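## Task

Get both the mint tin and the plastic box into the gray tray, each one resting upright.

## Robot and tools

Robot: two seven-joint Kinova Gen3 arms, left_arm and right_arm, each ending in a suction cup instead of fingers. Two wrist cameras, cam_left_wrist and cam_right_wrist (896x504 each), supply the images. A camera stand is fixed behind the arms.

Frame: every position, orientation and offset uses the scene frame. Its origin sits at table-top height, halfway between the two nominal arm bases. +z points up, +x points away from the robot over the table, and +y is the left_arm side. Image left and right do not match these arm names. The real bases are slightly off nominal: left_arm root at (-0.054, +0.373, +0.030) m, right_arm root at (+0.021, -0.307, +0.030) m. Reported positions can be off by a few centimetres, more at long reach.

Cup point: end_effector_position is the centre of the cup rim. The cup opens along the cup point's own +z axis, so a cup aimed straight down has that axis pointing to world -z. About 3 cm behind the rim the tool widens to roughly 5 cm radius, so leave room around it.

The 14-number row: all calls that move arms use one row of 14 numbers covering both arms, each in [-1, 1]. Order: left dx, dy, dz, rx, ry, rz, left suction, then right dx, dy, dz, rx, ry, rz, right suction. dx/dy/dz are offsets along scene axes, where 1.0 = 0.6 m. rx/ry/rz form a single rotation vector about the arm's Hand target position, where 1.0 = 180 degrees. These are offsets, not poses: they count from the arm's Hand target as it was when the action or move began. Sending the same offset twice moves the arm twice. An arm you want held still gets six zeros. Suction is a setting, not an offset: 1 is full vacuum (about 55 kPa), a fraction asks for part of it, and 0.05 or lower switches it off. It persists, so resend your previous suction number to leave it unchanged; a 0 turns it off.

execute_actions(actions, cameras): actions is a list of actions; each action is a table of up to 15 rows of 14 numbers, one row per 1/30 s step, and each action lasts 0.5 s. A table shorter than 15 rows repeats its final row. Within one action every row is measured from the start pose of that action. An empty list just returns state plus all camera images and the scene number. cameras takes names, ["all"] or [].

move(target, speed, blend, blocking, cameras): drives each cup point in a straight line toward target, which is either one 14-number row or a list of up to 15 rows. Every row in the list counts from the same starting Hand targets, not from the previous row. speed is in m/s, 0.002 to 0.5 (default 0.25), one value or one per target; rotation is capped at twice that in rad/s and never above 0.873 rad/s. blend (m) rounds the corners of intermediate targets; 0 stops at each. A move runs at most 10 s. It does not avoid obstacles or the other arm, and fast moves lag and overshoot. Suction changes in later targets take effect when the arms are at rest there. blocking=false returns after about 0.5 s while motion continues. The result adds a move: line such as done, off_target, moving, held or fault, plus limits (paced means the pose was clipped, held means steps were withheld). done does not mean nothing was touched.

wait(seconds 0 to 10, cameras) lets time pass; stop(cameras) brakes a running move; zoom_image(camera, region [x0,y0,x1,y1], at most 504 by 504 pixels) enlarges part of the newest image of a wrist camera; clear_fault(arm) releases a torque-faulted arm; read_manual(section) gives only licence text; finished_scene(scene 1 to 3) ends the scene irreversibly. After ending scene 1, make no further call in that reply.

Reading results: Hand target is the last commanded pose after clipping; later offsets start from it. The cup point often rests short of it; a later command re-requests it, and any residual gap must be sent as an extra offset. Orientation commands are clipped to 32 degrees from the current measured orientation per step, so turn large angles in stages; big turns can swing the elbow. Tool commands shows current suction commands. suction_measured shows achieved vacuum; part_present flips to 1 at 0.50 and back to 0 below 0.45. Flange force is the external force in the tool's own axes, noisy and absent after row-based calls. Joint torques, velocities, motor temperatures and step readings of end_effector_position also appear.

Picking: switch suction on and press the 31 mm rim flat onto a smooth, closed face of the object, clear of holes, seams and edges. A good seal settles within 0.15 below the command. Under vacuum the cup compresses up to 13 mm. Releasing: set the object down on its support first, then switch suction off, and lift at least 20 mm since the cup springs back. If the cup grips the table, turn suction off.

Avoid: dropping things or releasing them while moving, hitting anything fast, pressing past a contact (arms are stiff, a few mm over pushes hard), letting objects leave the table, and arm-to-arm contact (the clearance check does not protect the last links or held items). Torque over 104.5 N m (first four joints) or 51.3 N m (wrist joints), or a joint deviating over 5 degrees, faults the arm until clear_fault. Motors at 60 °C show MOTOR HOT; at 75 °C the arm sags and stops for 30 to 60 s, so avoid long stretched holds or pushing against unreachable poses. Loose objects may occasionally get nudged by outside disturbances.

Each tool is called after "Call:" by a JSON object that holds its "method" and its "body", one argument or row to a line.

## Session

Call:
{"method": "execute_actions", "body": {
  "actions": []
}}

Scene clock: 0.00 s.
left_arm: end_effector_position=(+0.5247, +0.4483, +0.3135) suction_measured=0.00 part_present=0 end_effector_quat_wxyz=(-0.265, -0.544, +0.754, -0.254) | right_arm: end_effector_position=(+0.5938, -0.5231, +0.3272) suction_measured=0.00 part_present=0 end_effector_quat_wxyz=(+0.269, +0.958, -0.033, -0.093)
Joint positions: left_arm=[-0.463 0.995 0.1 0.674 0.556 1.883 -2.224] | right_arm=[0.01 0.863 0.144 0.814 0.45 1.614 0.048]
Joint velocities: within noise
Joint torques (N m): no reading
Motor temperatures (°C): left_arm=[35 32 33 38 41 37 42] | right_arm=[32 34 32 35 43 41 42]
Flange force (N): no reading
Hand target: left_arm +0.5247, +0.4483, +0.3135; -0.265, -0.544, +0.754, -0.254 | right_arm +0.5938, -0.5231, +0.3272; +0.269, +0.958, -0.033, -0.093
Tool commands: left_gripper/suction=+0.0 right_gripper/suction=+0.0

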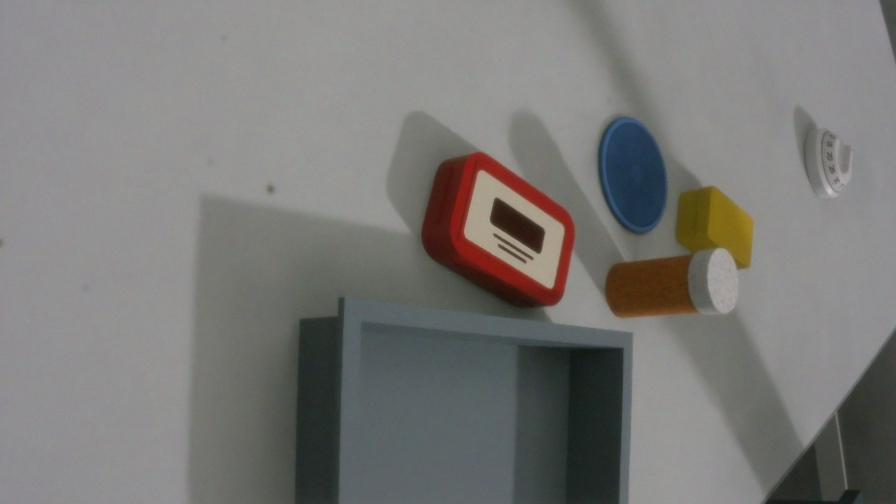

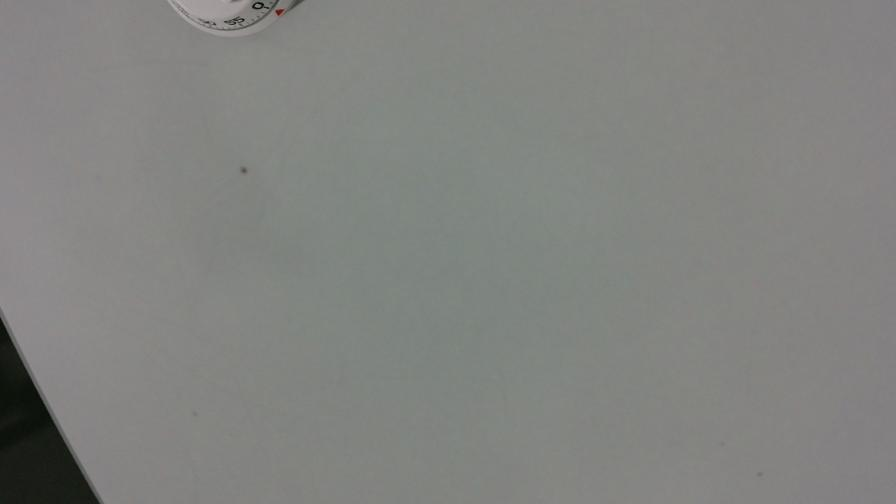

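Call:
{"method": "zoom_image", "body": {
  "camera": "cam_left_wrist",
  "region": [580, 90, 780, 330]
}}

Call:
{"method": "zoom_image", "body": {
  "camera": "cam_left_wrist",
  "region": [400, 130, 600, 330]
}}

Scaled by 2.100 from the camera's 896x504 image, which has a finer 1280x720 frame.

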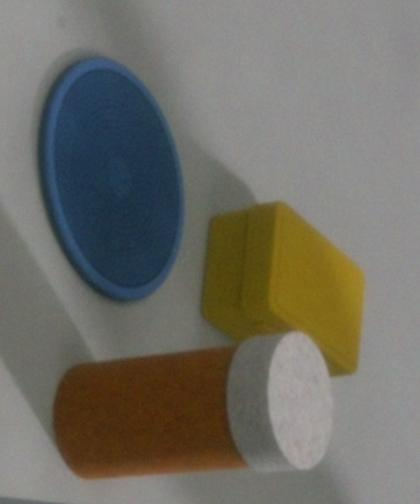

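Scaled by 2.520 from the camera's 896x504 image, which has a finer 1280x720 frame.

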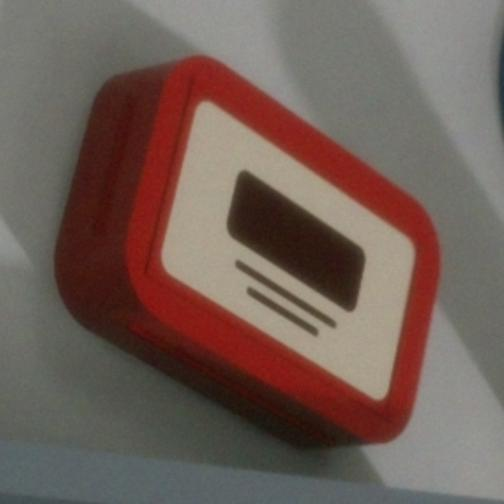

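Call:
{"method": "move", "body": {
  "target": [-0.0145, -0.5888, -0.1558, 0.236, -0.0433, 0, 0, -0.2563, 0.5552, -0.1287, 0.1717, -0.0661, 0, 0],
  "speed": 0.4,
  "cameras": ["all"]
}}

Scene clock: 34.37 s.
left_arm: end_effector_position=(+0.5160, +0.0950, +0.2201) suction_measured=0.00 part_present=0 end_effector_quat_wxyz=(+0.001, -0.585, +0.811, +0.001) | right_arm: end_effector_position=(+0.4400, -0.1900, +0.2500) suction_measured=0.00 part_present=0 end_effector_quat_wxyz=(-0.001, +0.999, -0.035, +0.000)
Joint positions: left_arm=[0.468 0.903 -0.118 0.923 0.094 1.32 -1.526] | right_arm=[-0.252 0.425 -0.132 1.727 0.063 0.994 -0.458]
Joint torques (N m): left_arm=[-0.39 -20.51 -0.03 -7.75 0.1 0.17 -0.39] | right_arm=[0.95 -12.69 0.19 -8.35 -0.02 -0.21 0.4]
Flange force (N): left_arm=[0.4 6.4 2.3] | right_arm=[-9.1 0.0 3.3]
Hand target: left_arm +0.5160, +0.0950, +0.2201; +0.001, -0.585, +0.811, +0.001 | right_arm +0.4400, -0.1900, +0.2500; -0.001, +0.999, -0.035, +0.000
Off the commanded pose: left_arm 0.000 m, 0 deg | right_arm 0.000 m, 0 deg.
move: done

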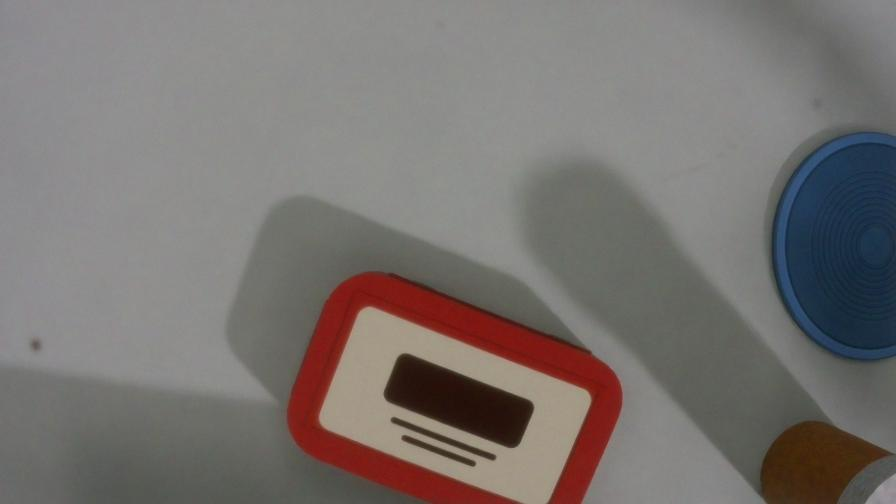

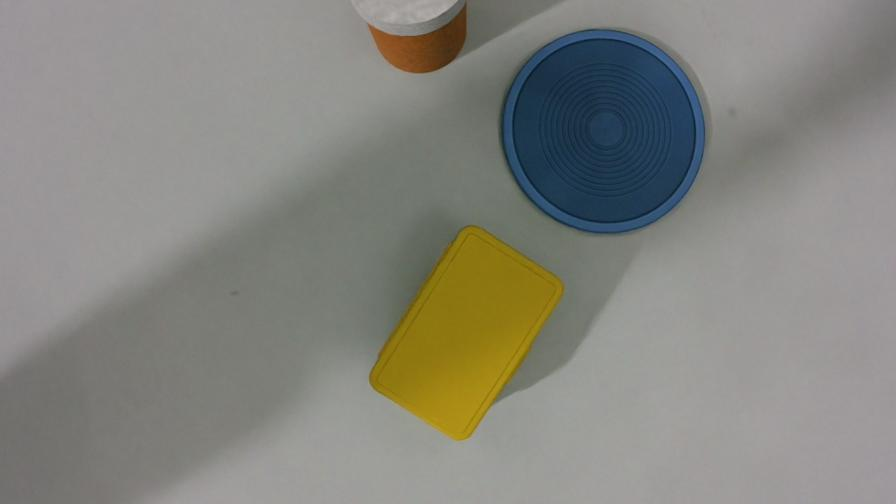

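Call:
{"method": "zoom_image", "body": {
  "camera": "cam_right_wrist",
  "region": [350, 210, 590, 450]
}}

Scaled by 2.100 from the camera's 896x504 image, which has a finer 1280x720 frame.

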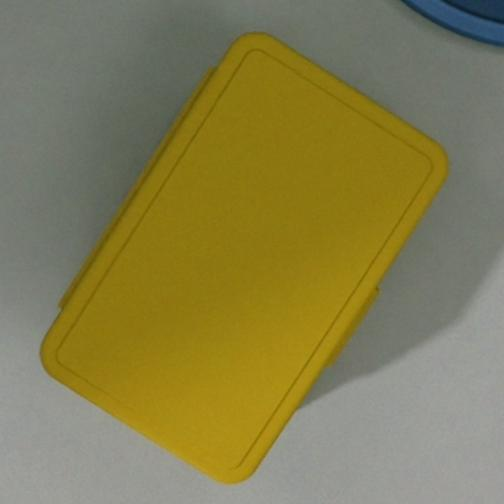

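Call:
{"method": "move", "body": {
  "target": [
    [-0.0067, -0.0158, -0.2918, 0, 0, 0, 1, 0.0028, 0.0395, -0.325, 0, 0, 0, 1],
    [-0.0067, -0.0158, -0.3302, 0, 0, 0, 1, 0.0028, 0.0395, -0.3667, 0, 0, 0, 1]
  ],
  "speed": [0.3, 0.025],
  "cameras": []
}}

Scene clock: 62.77 s.
left_arm: end_effector_position=(+0.5120, +0.0856, +0.0220) suction_measured=0.43 part_present=0 end_effector_quat_wxyz=(+0.001, -0.585, +0.811, +0.001) | right_arm: end_effector_position=(+0.4417, -0.1663, +0.0300) suction_measured=0.44 part_present=0 end_effector_quat_wxyz=(-0.001, +0.999, -0.035, +0.000)
Joint positions: left_arm=[0.485 1.15 -0.109 1.066 0.121 0.932 -1.53] | right_arm=[-0.34 0.848 -0.083 1.873 0.147 0.426 -0.58]
Joint torques (N m): left_arm=[-0.37 -22.43 -0.1 -7.1 0.1 0.05 -0.42] | right_arm=[0.9 -15.77 0.26 -5.43 0 -0.16 0.36]
Flange force (N): left_arm=[0.2 6.4 1.5] | right_arm=[-9.4 0.9 -0.5]
Hand target: left_arm +0.5120, +0.0856, +0.0219; +0.001, -0.585, +0.811, +0.001 | right_arm +0.4417, -0.1663, +0.0299; -0.001, +0.999, -0.035, +0.000
Off the commanded pose: left_arm 0.000 m, 0 deg | right_arm 0.000 m, 0 deg.
move: done
No camera images: "cameras" was empty.

Call:
{"method": "move", "body": {
  "target": [
    [0, 0, 0.1833, 0, 0, 0, 1, 0, 0, 0.15, 0, 0, 0, 1],
    [-0.2533, 0.1907, 0.2967, 0, 0, 0, 1, 0, 0, 0.2833, 0, 0, 0, 1]
  ],
  "speed": [0.15, 0.35],
  "blend": 0.02,
  "cameras": ["all"]
}}

Scene clock: 80.27 s.
left_arm: end_effector_position=(+0.3600, +0.2000, +0.1999) suction_measured=0.98 part_present=1 end_effector_quat_wxyz=(+0.001, -0.585, +0.811, +0.001) | right_arm: end_effector_position=(+0.4417, -0.1663, +0.1999) suction_measured=0.96 part_present=1 end_effector_quat_wxyz=(-0.001, +0.999, -0.035, +0.000)
Joint positions: left_arm=[0.454 0.524 -0.155 1.752 0.098 0.873 -1.64] | right_arm=[-0.302 0.514 -0.135 1.77 0.085 0.863 -0.526]
Joint torques (N m): left_arm=[-0.37 -14.44 -0.17 -6.76 0.09 0.09 -0.39] | right_arm=[0.89 -13.64 0.05 -7.93 -0.04 -0.23 0.41]
Flange force (N): left_arm=[1.3 4.4 2.6] | right_arm=[-9.4 0.7 2.7]
Hand target: left_arm +0.3600, +0.2000, +0.2000; +0.001, -0.585, +0.811, +0.001 | right_arm +0.4417, -0.1663, +0.1999; -0.001, +0.999, -0.035, +0.000
Off the commanded pose: left_arm 0.000 m, 0 deg | right_arm 0.000 m, 0 deg.
move: done

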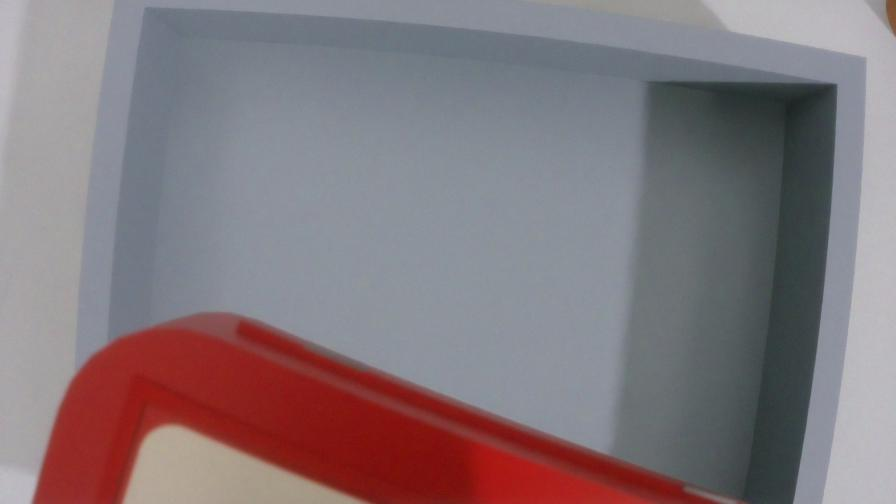

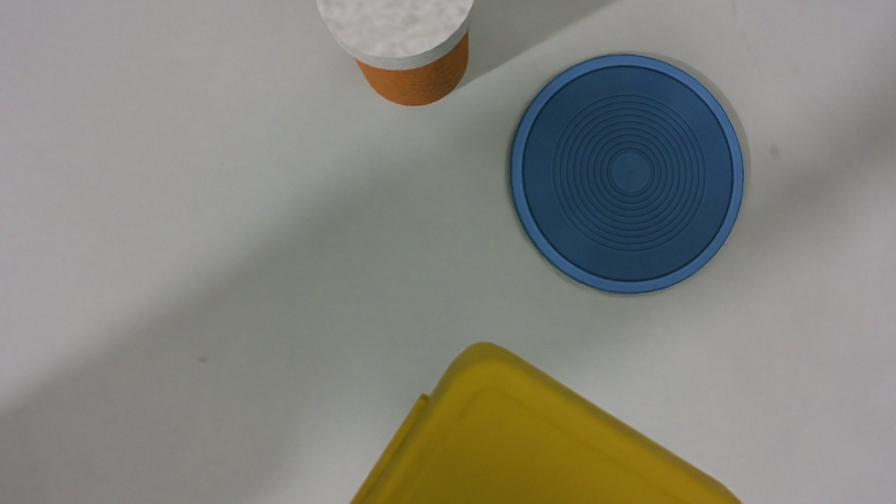

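Call:
{"method": "move", "body": {
  "target": [
    [0.0943, 0.039, -0.15, 0, 0, -0.42, 1, -0.0362, 0.2772, 0, 0, 0, 0, 1],
    [0.0943, 0.039, -0.285, 0, 0, -0.42, 1, -0.0362, 0.2772, 0, 0, 0, 0, 1]
  ],
  "speed": [0.43, 0.08],
  "blend": 0.01,
  "cameras": ["cam_left_wrist"]
}}

Scene clock: 140.97 s.
left_arm: end_effector_position=(+0.4166, +0.2234, +0.0290) suction_measured=0.99 part_present=1 end_effector_quat_wxyz=(+0.001, +0.035, +0.999, +0.000) | right_arm: end_effector_position=(+0.4200, +0.0001, +0.1999) suction_measured=0.99 part_present=1 end_effector_quat_wxyz=(-0.001, +0.999, -0.035, +0.000)
Joint positions: left_arm=[0.176 0.912 0.14 1.699 -0.215 0.544 -2.77] | right_arm=[-0.634 0.627 -0.142 1.555 0.099 0.966 -0.856]
Joint torques (N m): left_arm=[-0.32 -17.79 1.4 -4.83 0.09 0.17 -0.43] | right_arm=[0.89 -15.82 0 -8.38 0 -0.2 0.4]
Flange force (N): left_arm=[5.0 -0.3 1.9] | right_arm=[-9.1 4.6 2.8]
Hand target: left_arm +0.4166, +0.2234, +0.0290; +0.001, +0.035, +0.999, +0.000 | right_arm +0.4200, +0.0001, +0.1999; -0.001, +0.999, -0.035, +0.000
Off the commanded pose: left_arm 0.000 m, 0 deg | right_arm 0.000 m, 0 deg.
move: done
Images, in order (width x height): cam_left_wrist 896x504.

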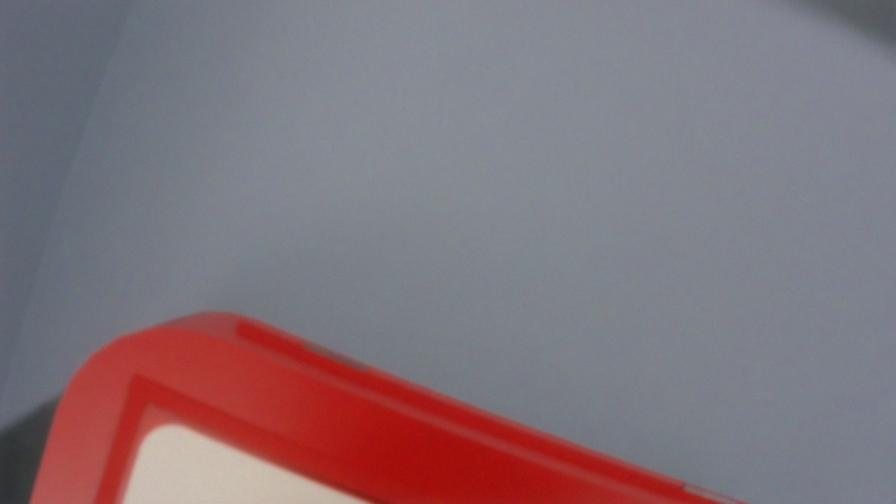

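Call:
{"method": "move", "body": {
  "target": [0, 0, -0.0133, 0, 0, 0, 1, 0, 0, 0, 0, 0, 0, 1],
  "speed": 0.04,
  "cameras": []
}}

Call:
{"method": "move", "body": {
  "target": [0, 0, -0.0025, 0, 0, 0, 1, 0, 0, 0, 0, 0, 0, 1],
  "speed": 0.02,
  "cameras": []
}}

Scene clock: 145.80 s.
left_arm: end_effector_position=(+0.4166, +0.2234, +0.0210) suction_measured=0.96 part_present=1 end_effector_quat_wxyz=(+0.001, +0.035, +0.999, +0.000) | right_arm: end_effector_position=(+0.4200, +0.0001, +0.1999) suction_measured=0.98 part_present=1 end_effector_quat_wxyz=(-0.001, +0.999, -0.035, +0.000)
Joint positions: left_arm=[0.178 0.928 0.136 1.698 -0.218 0.528 -2.768] | right_arm=[-0.634 0.627 -0.142 1.555 0.099 0.966 -0.856]
Joint torques (N m): left_arm=[-0.36 -17.72 1.37 -4.76 0.1 0.23 -0.39] | right_arm=[1.08 -15.78 -0.01 -8.44 -0.02 -0.13 0.35]
Flange force (N): left_arm=[5.4 -0.2 1.6] | right_arm=[-9.5 4.7 3.0]
Hand target: left_arm +0.4166, +0.2234, +0.0210; +0.001, +0.035, +0.999, +0.000 | right_arm +0.4200, +0.0001, +0.1999; -0.001, +0.999, -0.035, +0.000
Off the commanded pose: left_arm 0.000 m, 0 deg | right_arm 0.000 m, 0 deg.
move: done
No camera images: "cameras" was empty.

Scene clock: 146.50 s.
left_arm: end_effector_position=(+0.4166, +0.2234, +0.0195) suction_measured=0.96 part_present=1 end_effector_quat_wxyz=(+0.001, +0.035, +0.999, +0.000) | right_arm: end_effector_position=(+0.4200, +0.0001, +0.1999) suction_measured=0.99 part_present=1 end_effector_quat_wxyz=(-0.001, +0.999, -0.035, +0.000)
Joint positions: left_arm=[0.179 0.932 0.135 1.697 -0.218 0.525 -2.768] | right_arm=[-0.634 0.627 -0.142 1.555 0.099 0.966 -0.856]
Joint torques (N m): left_arm=[-0.36 -17.99 1.37 -4.71 0.09 0.23 -0.41] | right_arm=[0.97 -15.78 0 -8.32 -0.05 -0.13 0.42]
Flange force (N): left_arm=[5.0 -0.3 2.1] | right_arm=[-9.2 4.5 2.9]
Hand target: left_arm +0.4165, +0.2234, +0.0195; +0.001, +0.035, +0.999, +0.000 | right_arm +0.4200, +0.0001, +0.1999; -0.001, +0.999, -0.035, +0.000
Off the commanded pose: left_arm 0.000 m, 0 deg | right_arm 0.000 m, 0 deg.
move: done
No camera images: "cameras" was empty.

Call:
{"method": "move", "body": {
  "target": [0, 0, -0.0025, 0, 0, 0, 1, 0, 0, 0, 0, 0, 0, 1],
  "speed": 0.02,
  "cameras": []
}}

Call:
{"method": "move", "body": {
  "target": [0, 0, -0.0022, 0, 0, 0, 1, 0, 0, 0, 0, 0, 0, 1],
  "speed": 0.02,
  "cameras": []
}}

Scene clock: 150.17 s.
left_arm: end_effector_position=(+0.4165, +0.2234, +0.0180) suction_measured=0.99 part_present=1 end_effector_quat_wxyz=(+0.001, +0.035, +0.999, +0.000) | right_arm: end_effector_position=(+0.4200, +0.0001, +0.1999) suction_measured=0.96 part_present=1 end_effector_quat_wxyz=(-0.001, +0.999, -0.035, +0.000)
Joint positions: left_arm=[0.179 0.935 0.134 1.697 -0.218 0.523 -2.768] | right_arm=[-0.634 0.627 -0.142 1.555 0.099 0.966 -0.856]
Joint torques (N m): left_arm=[-0.37 -17.99 1.35 -4.7 0.1 0.26 -0.44] | right_arm=[0.97 -15.79 0.07 -8.38 -0.01 -0.2 0.35]
Flange force (N): left_arm=[5.1 -0.3 2.1] | right_arm=[-9.1 4.6 2.8]
Hand target: left_arm +0.4165, +0.2234, +0.0180; +0.001, +0.035, +0.999, +0.000 | right_arm +0.4200, +0.0001, +0.1999; -0.001, +0.999, -0.035, +0.000
Off the commanded pose: left_arm 0.000 m, 0 deg | right_arm 0.000 m, 0 deg.
move: done
No camera images: "cameras" was empty.

Scene clock: 150.87 s.
left_arm: end_effector_position=(+0.4165, +0.2234, +0.0167) suction_measured=0.99 part_present=1 end_effector_quat_wxyz=(+0.001, +0.035, +0.999, +0.000) | right_arm: end_effector_position=(+0.4200, +0.0001, +0.1999) suction_measured=0.98 part_present=1 end_effector_quat_wxyz=(-0.001, +0.999, -0.035, +0.000)
Joint positions: left_arm=[0.18 0.937 0.134 1.697 -0.219 0.52 -2.767] | right_arm=[-0.634 0.627 -0.142 1.555 0.099 0.966 -0.856]
Joint torques (N m): left_arm=[-0.35 -17.92 1.35 -4.69 0.1 0.19 -0.4] | right_arm=[0.9 -15.8 0.01 -8.47 -0.01 -0.16 0.36]
Flange force (N): left_arm=[5.1 -0.2 1.8] | right_arm=[-9.3 4.9 3.0]
Hand target: left_arm +0.4165, +0.2234, +0.0167; +0.001, +0.035, +0.999, +0.000 | right_arm +0.4200, +0.0001, +0.1999; -0.001, +0.999, -0.035, +0.000
Off the commanded pose: left_arm 0.000 m, 0 deg | right_arm 0.000 m, 0 deg.
move: done
No camera images: "cameras" was empty.

Call:
{"method": "move", "body": {
  "target": [0, 0, -0.0022, 0, 0, 0, 1, 0, 0, 0, 0, 0, 0, 1],
  "speed": 0.02,
  "cameras": []
}}

Call:
{"method": "move", "body": {
  "target": [0, 0, -0.002, 0, 0, 0, 1, 0, 0, 0, 0, 0, 0, 1],
  "speed": 0.02,
  "cameras": []
}}

Scene clock: 155.73 s.
left_arm: end_effector_position=(+0.4166, +0.2234, +0.0154) suction_measured=1.00 part_present=1 end_effector_quat_wxyz=(+0.001, +0.035, +0.999, +0.000) | right_arm: end_effector_position=(+0.4200, +0.0001, +0.1999) suction_measured=0.96 part_present=1 end_effector_quat_wxyz=(-0.001, +0.999, -0.035, +0.000)
Joint positions: left_arm=[0.18 0.94 0.133 1.697 -0.219 0.517 -2.767] | right_arm=[-0.634 0.627 -0.142 1.555 0.099 0.966 -0.856]
Joint torques (N m): left_arm=[-0.33 -17.97 1.32 -4.59 0.11 0.18 -0.4] | right_arm=[0.96 -15.82 0.03 -8.3 -0.02 -0.18 0.35]
Flange force (N): left_arm=[4.7 -0.3 1.8] | right_arm=[-8.9 4.4 2.8]
Hand target: left_arm +0.4166, +0.2234, +0.0153; +0.001, +0.035, +0.999, +0.000 | right_arm +0.4200, +0.0001, +0.1999; -0.001, +0.999, -0.035, +0.000
Off the commanded pose: left_arm 0.000 m, 0 deg | right_arm 0.000 m, 0 deg.
move: done
No camera images: "cameras" was empty.

Scene clock: 156.43 s.
left_arm: end_effector_position=(+0.4166, +0.2234, +0.0142) suction_measured=1.00 part_present=1 end_effector_quat_wxyz=(+0.001, +0.035, +0.999, +0.000) | right_arm: end_effector_position=(+0.4200, +0.0001, +0.1999) suction_measured=0.98 part_present=1 end_effector_quat_wxyz=(-0.001, +0.999, -0.035, +0.000)
Joint positions: left_arm=[0.18 0.942 0.133 1.697 -0.22 0.515 -2.767] | right_arm=[-0.634 0.627 -0.142 1.555 0.099 0.966 -0.856]
Joint torques (N m): left_arm=[-0.4 -14.95 1.02 -4.59 0.06 -0.28 -0.4] | right_arm=[0.95 -15.87 0.04 -8.36 0.02 -0.19 0.3]
Flange force (N): left_arm=[7.0 0.1 -5.5] | right_arm=[-8.9 4.6 2.9]
Hand target: left_arm +0.4166, +0.2234, +0.0141; +0.001, +0.035, +0.999, +0.000 | right_arm +0.4200, +0.0001, +0.1999; -0.001, +0.999, -0.035, +0.000
Off the commanded pose: left_arm 0.000 m, 0 deg | right_arm 0.000 m, 0 deg.
move: done
No camera images: "cameras" was empty.

Call:
{"method": "execute_actions", "body": {
  "actions": [
    [[0, 0, 0, 0, 0, 0, 0, 0, 0, 0, 0, 0, 0, 1]]
  ]
}}

Call:
{"method": "move", "body": {
  "target": [
    [0, 0, 0.04, 0, 0, 0, 0, 0, 0, 0, 0, 0, 0, 1],
    [0, 0, 0.25, 0, 0, 0, 0, 0, 0, 0, 0, 0, 0, 1],
    [-0.2277, 0.3277, 0.3933, 0, 0, 0, 0, -0.0555, 0.2218, -0.0833, 0, 0, 0, 1]
  ],
  "speed": [0.08, 0.3, 0.4],
  "blend": [0.01, 0.03, 0],
  "cameras": ["all"]
}}

Scene clock: 169.40 s.
left_arm: end_effector_position=(+0.4166, +0.2234, +0.0141) suction_measured=0.00 part_present=0 end_effector_quat_wxyz=(+0.001, +0.035, +0.999, +0.000) | right_arm: end_effector_position=(+0.4200, +0.0001, +0.1999) suction_measured=0.98 part_present=1 end_effector_quat_wxyz=(-0.001, +0.999, -0.035, +0.000)
Joint positions: left_arm=[0.18 0.943 0.133 1.697 -0.22 0.515 -2.767] | right_arm=[-0.634 0.627 -0.142 1.555 0.099 0.966 -0.856]
Joint torques (N m): left_arm=[-0.53 -10.91 0.63 -3.88 0.05 -0.5 -0.43] | right_arm=[0.98 -15.77 0.04 -8.38 -0.06 -0.17 0.4]
Hand target: left_arm +0.4165, +0.2234, +0.0141; +0.001, +0.035, +0.999, +0.000 | right_arm +0.4200, +0.0001, +0.1999; -0.001, +0.999, -0.035, +0.000
Off the commanded pose: left_arm 0.000 m, 0 deg | right_arm 0.000 m, 0 deg.
Step readings (end_effector_position of left_arm | right_arm):
0: (+0.4166, +0.2234, +0.0141) | (+0.4200, +0.0001, +0.1999)
1: (+0.4166, +0.2234, +0.0141) | (+0.4200, +0.0001, +0.1999)
2: (+0.4166, +0.2234, +0.0141) | (+0.4200, +0.0001, +0.1999)
4: (+0.4166, +0.2234, +0.0141) | (+0.4200, +0.0001, +0.1999)
8: (+0.4166, +0.2234, +0.0141) | (+0.4200, +0.0001, +0.1999)
15: (+0.4166, +0.2234, +0.0141) | (+0.4200, +0.0001, +0.1999)

Scene clock: 171.43 s.
left_arm: end_effector_position=(+0.2799, +0.4200, +0.2501) suction_measured=0.00 part_present=0 end_effector_quat_wxyz=(+0.001, +0.035, +0.999, +0.000) | right_arm: end_effector_position=(+0.3867, +0.1331, +0.1499) suction_measured=0.98 part_present=1 end_effector_quat_wxyz=(-0.001, +0.999, -0.035, +0.000)
Joint positions: left_arm=[-0.326 0.222 0.143 2.038 -0.04 0.882 -3.378] | right_arm=[-0.865 0.83 -0.136 1.325 0.118 0.993 -1.073]
Joint torques (N m): left_arm=[-0.31 -8.61 0.47 -6.53 0.17 0.29 -0.35] | right_arm=[0.99 -18.68 -0.13 -8.48 -0.03 -0.15 0.36]
Flange force (N): left_arm=[3.6 -2.5 2.5] | right_arm=[-8.6 7.8 2.2]
Hand target: left_arm +0.2799, +0.4200, +0.2501; +0.001, +0.035, +0.999, +0.000 | right_arm +0.3867, +0.1331, +0.1499; -0.001, +0.999, -0.035, +0.000
Off the commanded pose: left_arm 0.000 m, 0 deg | right_arm 0.000 m, 0 deg.
move: done

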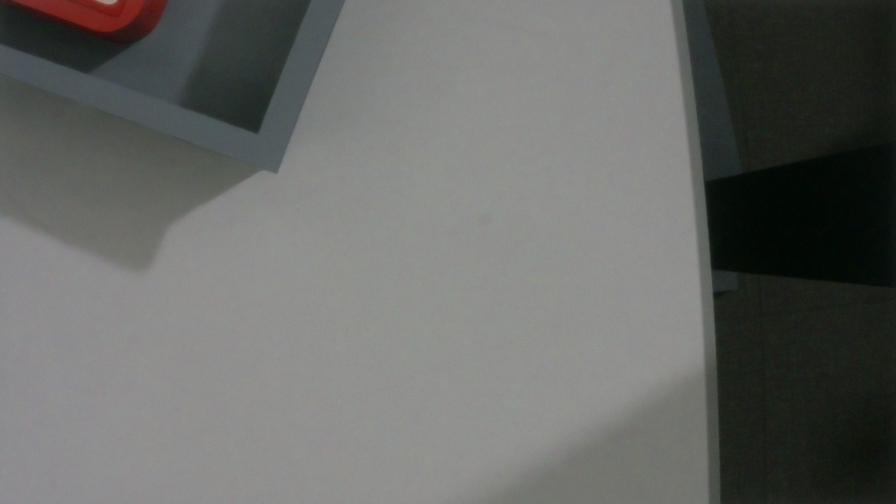

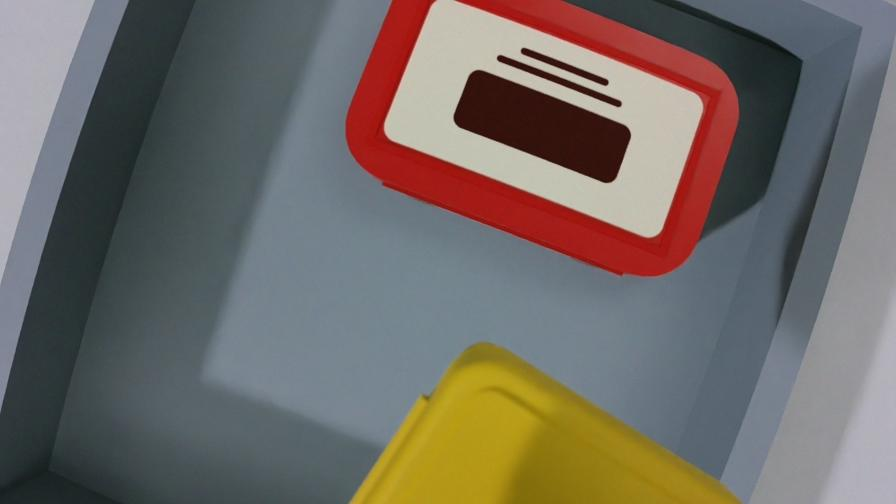

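Call:
{"method": "move", "body": {
  "target": [
    [0, 0, 0, 0, 0, 0, 0, 0.0033, 0.01, -0.15, 0, 0, 0, 1],
    [0, 0, 0, 0, 0, 0, 0, 0.0033, 0.01, -0.2067, 0, 0, 0, 1]
  ],
  "speed": [0.2, 0.05],
  "blend": 0.005,
  "cameras": ["cam_right_wrist"]
}}

Call:
{"method": "move", "body": {
  "target": [0, 0, 0, 0, 0, 0, 0, 0, 0, -0.0025, 0, 0, 0, 1],
  "speed": 0.02,
  "cameras": []
}}

Scene clock: 186.17 s.
left_arm: end_effector_position=(+0.2799, +0.4200, +0.2501) suction_measured=0.00 part_present=0 end_effector_quat_wxyz=(+0.001, +0.035, +0.999, +0.000) | right_arm: end_effector_position=(+0.3886, +0.1391, +0.0260) suction_measured=1.00 part_present=1 end_effector_quat_wxyz=(-0.001, +0.999, -0.035, +0.000)
Joint positions: left_arm=[-0.327 0.222 0.143 2.038 -0.04 0.882 -3.379] | right_arm=[-0.879 1.035 -0.118 1.347 0.145 0.767 -1.095]
Joint torques (N m): left_arm=[-0.38 -8.65 0.51 -6.55 0.13 0.26 -0.4] | right_arm=[1.01 -19.75 0.03 -7.43 0.02 -0.3 0.35]
Flange force (N): left_arm=[3.5 -2.8 2.6] | right_arm=[-8.3 7.6 -0.6]
Hand target: left_arm +0.2799, +0.4200, +0.2501; +0.001, +0.035, +0.999, +0.000 | right_arm +0.3886, +0.1391, +0.0259; -0.001, +0.999, -0.035, +0.000
Off the commanded pose: left_arm 0.000 m, 0 deg | right_arm 0.000 m, 0 deg.
move: done
Images, in order (width x height): cam_right_wrist 896x504.

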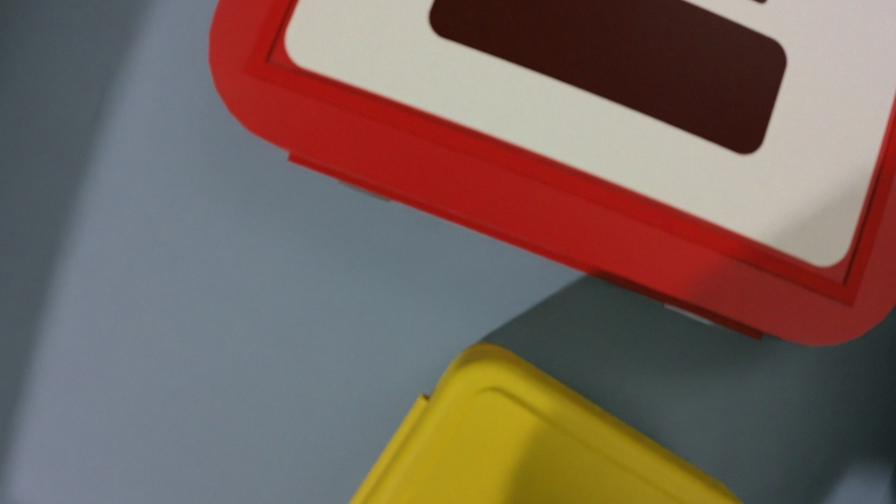

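Scene clock: 186.87 s.
left_arm: end_effector_position=(+0.2799, +0.4200, +0.2501) suction_measured=0.00 part_present=0 end_effector_quat_wxyz=(+0.001, +0.035, +0.999, +0.000) | right_arm: end_effector_position=(+0.3887, +0.1392, +0.0245) suction_measured=0.96 part_present=1 end_effector_quat_wxyz=(-0.001, +0.999, -0.035, +0.000)
Joint positions: left_arm=[-0.327 0.222 0.143 2.038 -0.04 0.882 -3.379] | right_arm=[-0.879 1.038 -0.118 1.347 0.145 0.765 -1.095]
Joint torques (N m): left_arm=[-0.41 -8.7 0.48 -6.56 0.13 0.22 -0.44] | right_arm=[1.11 -14.61 0.32 -6.74 0.1 -1.08 0.34]
Flange force (N): left_arm=[3.3 -3.0 2.6] | right_arm=[-10.4 10.2 -11.0]
Hand target: left_arm +0.2799, +0.4200, +0.2501; +0.001, +0.035, +0.999, +0.000 | right_arm +0.3886, +0.1391, +0.0244; -0.001, +0.999, -0.035, +0.000
Off the commanded pose: left_arm 0.000 m, 0 deg | right_arm 0.000 m, 0 deg.
move: done
No camera images: "cameras" was empty.

Contact detected (≈10 N). Release and retreat.

Call:
{"method": "execute_actions", "body": {
  "actions": [
    [[0, 0, 0, 0, 0, 0, 0, 0, 0, 0, 0, 0, 0, 0]]
  ]
}}

Call:
{"method": "move", "body": {
  "target": [
    [0, 0, 0, 0, 0, 0, 0, 0, 0, 0.04, 0, 0, 0, 0],
    [0, 0, 0, 0, 0, 0, 0, 0, 0, 0.3, 0, 0, 0, 0]
  ],
  "speed": [0.08, 0.3],
  "blend": [0.01, 0],
  "cameras": ["cam_right_wrist"]
}}

Scene clock: 191.10 s.
left_arm: end_effector_position=(+0.2799, +0.4200, +0.2501) suction_measured=0.00 part_present=0 end_effector_quat_wxyz=(+0.001, +0.035, +0.999, +0.000) | right_arm: end_effector_position=(+0.3886, +0.1391, +0.0244) suction_measured=0.00 part_present=0 end_effector_quat_wxyz=(-0.001, +0.999, -0.035, +0.000)
Joint positions: left_arm=[-0.327 0.222 0.143 2.038 -0.04 0.882 -3.379] | right_arm=[-0.879 1.038 -0.118 1.347 0.145 0.765 -1.095]
Joint torques (N m): left_arm=[-0.33 -8.69 0.5 -6.61 0.14 0.25 -0.4] | right_arm=[0.95 -11.32 0.33 -5.51 0.08 -0.98 0.35]
Hand target: left_arm +0.2799, +0.4200, +0.2501; +0.001, +0.035, +0.999, +0.000 | right_arm +0.3886, +0.1391, +0.0244; -0.001, +0.999, -0.035, +0.000
Off the commanded pose: left_arm 0.000 m, 0 deg | right_arm 0.000 m, 0 deg.
Step readings (end_effector_position of left_arm | right_arm):
0: (+0.2799, +0.4200, +0.2501) | (+0.3886, +0.1391, +0.0244)
1: (+0.2799, +0.4200, +0.2501) | (+0.3886, +0.1391, +0.0244)
2: (+0.2799, +0.4200, +0.2501) | (+0.3886, +0.1391, +0.0244)
4: (+0.2799, +0.4200, +0.2501) | (+0.3886, +0.1391, +0.0244)
8: (+0.2799, +0.4200, +0.2501) | (+0.3886, +0.1391, +0.0244)
15: (+0.2799, +0.4200, +0.2501) | (+0.3886, +0.1391, +0.0244)

Scene clock: 192.47 s.
left_arm: end_effector_position=(+0.2799, +0.4200, +0.2501) suction_measured=0.00 part_present=0 end_effector_quat_wxyz=(+0.001, +0.035, +0.999, +0.000) | right_arm: end_effector_position=(+0.3887, +0.1391, +0.2044) suction_measured=0.00 part_present=0 end_effector_quat_wxyz=(-0.001, +0.999, -0.035, +0.000)
Joint positions: left_arm=[-0.327 0.222 0.143 2.038 -0.04 0.882 -3.379] | right_arm=[-0.87 0.777 -0.139 1.239 0.106 1.132 -1.066]
Joint torques (N m): left_arm=[-0.39 -8.72 0.51 -6.56 0.15 0.25 -0.43] | right_arm=[0.99 -18.28 -0.06 -8.85 0.03 0.05 0.36]
Flange force (N): left_arm=[3.3 -2.9 2.7] | right_arm=[-9.0 8.6 3.4]
Hand target: left_arm +0.2799, +0.4200, +0.2501; +0.001, +0.035, +0.999, +0.000 | right_arm +0.3886, +0.1391, +0.2044; -0.001, +0.999, -0.035, +0.000
Off the commanded pose: left_arm 0.000 m, 0 deg | right_arm 0.000 m, 0 deg.
move: done
Images, in order (width x height): cam_right_wrist 896x504.

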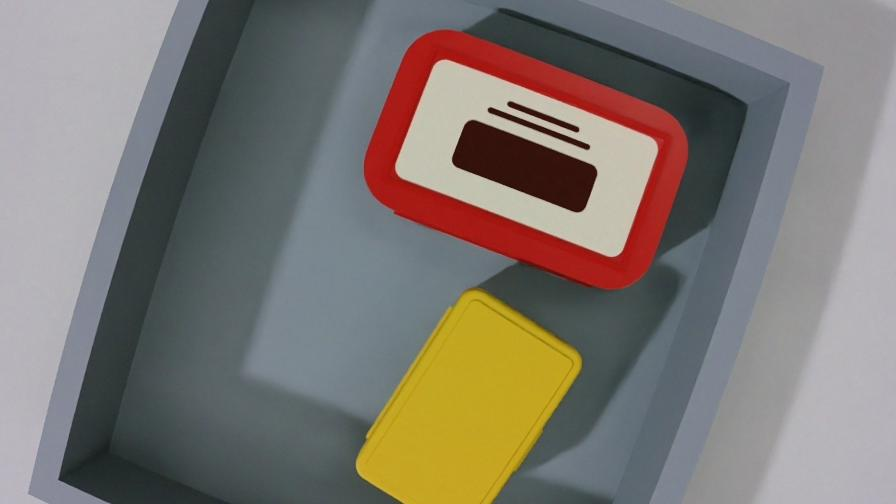

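Call:
{"method": "finished_scene", "body": {
  "scene": 2
}}

The scene is finished: the task was done.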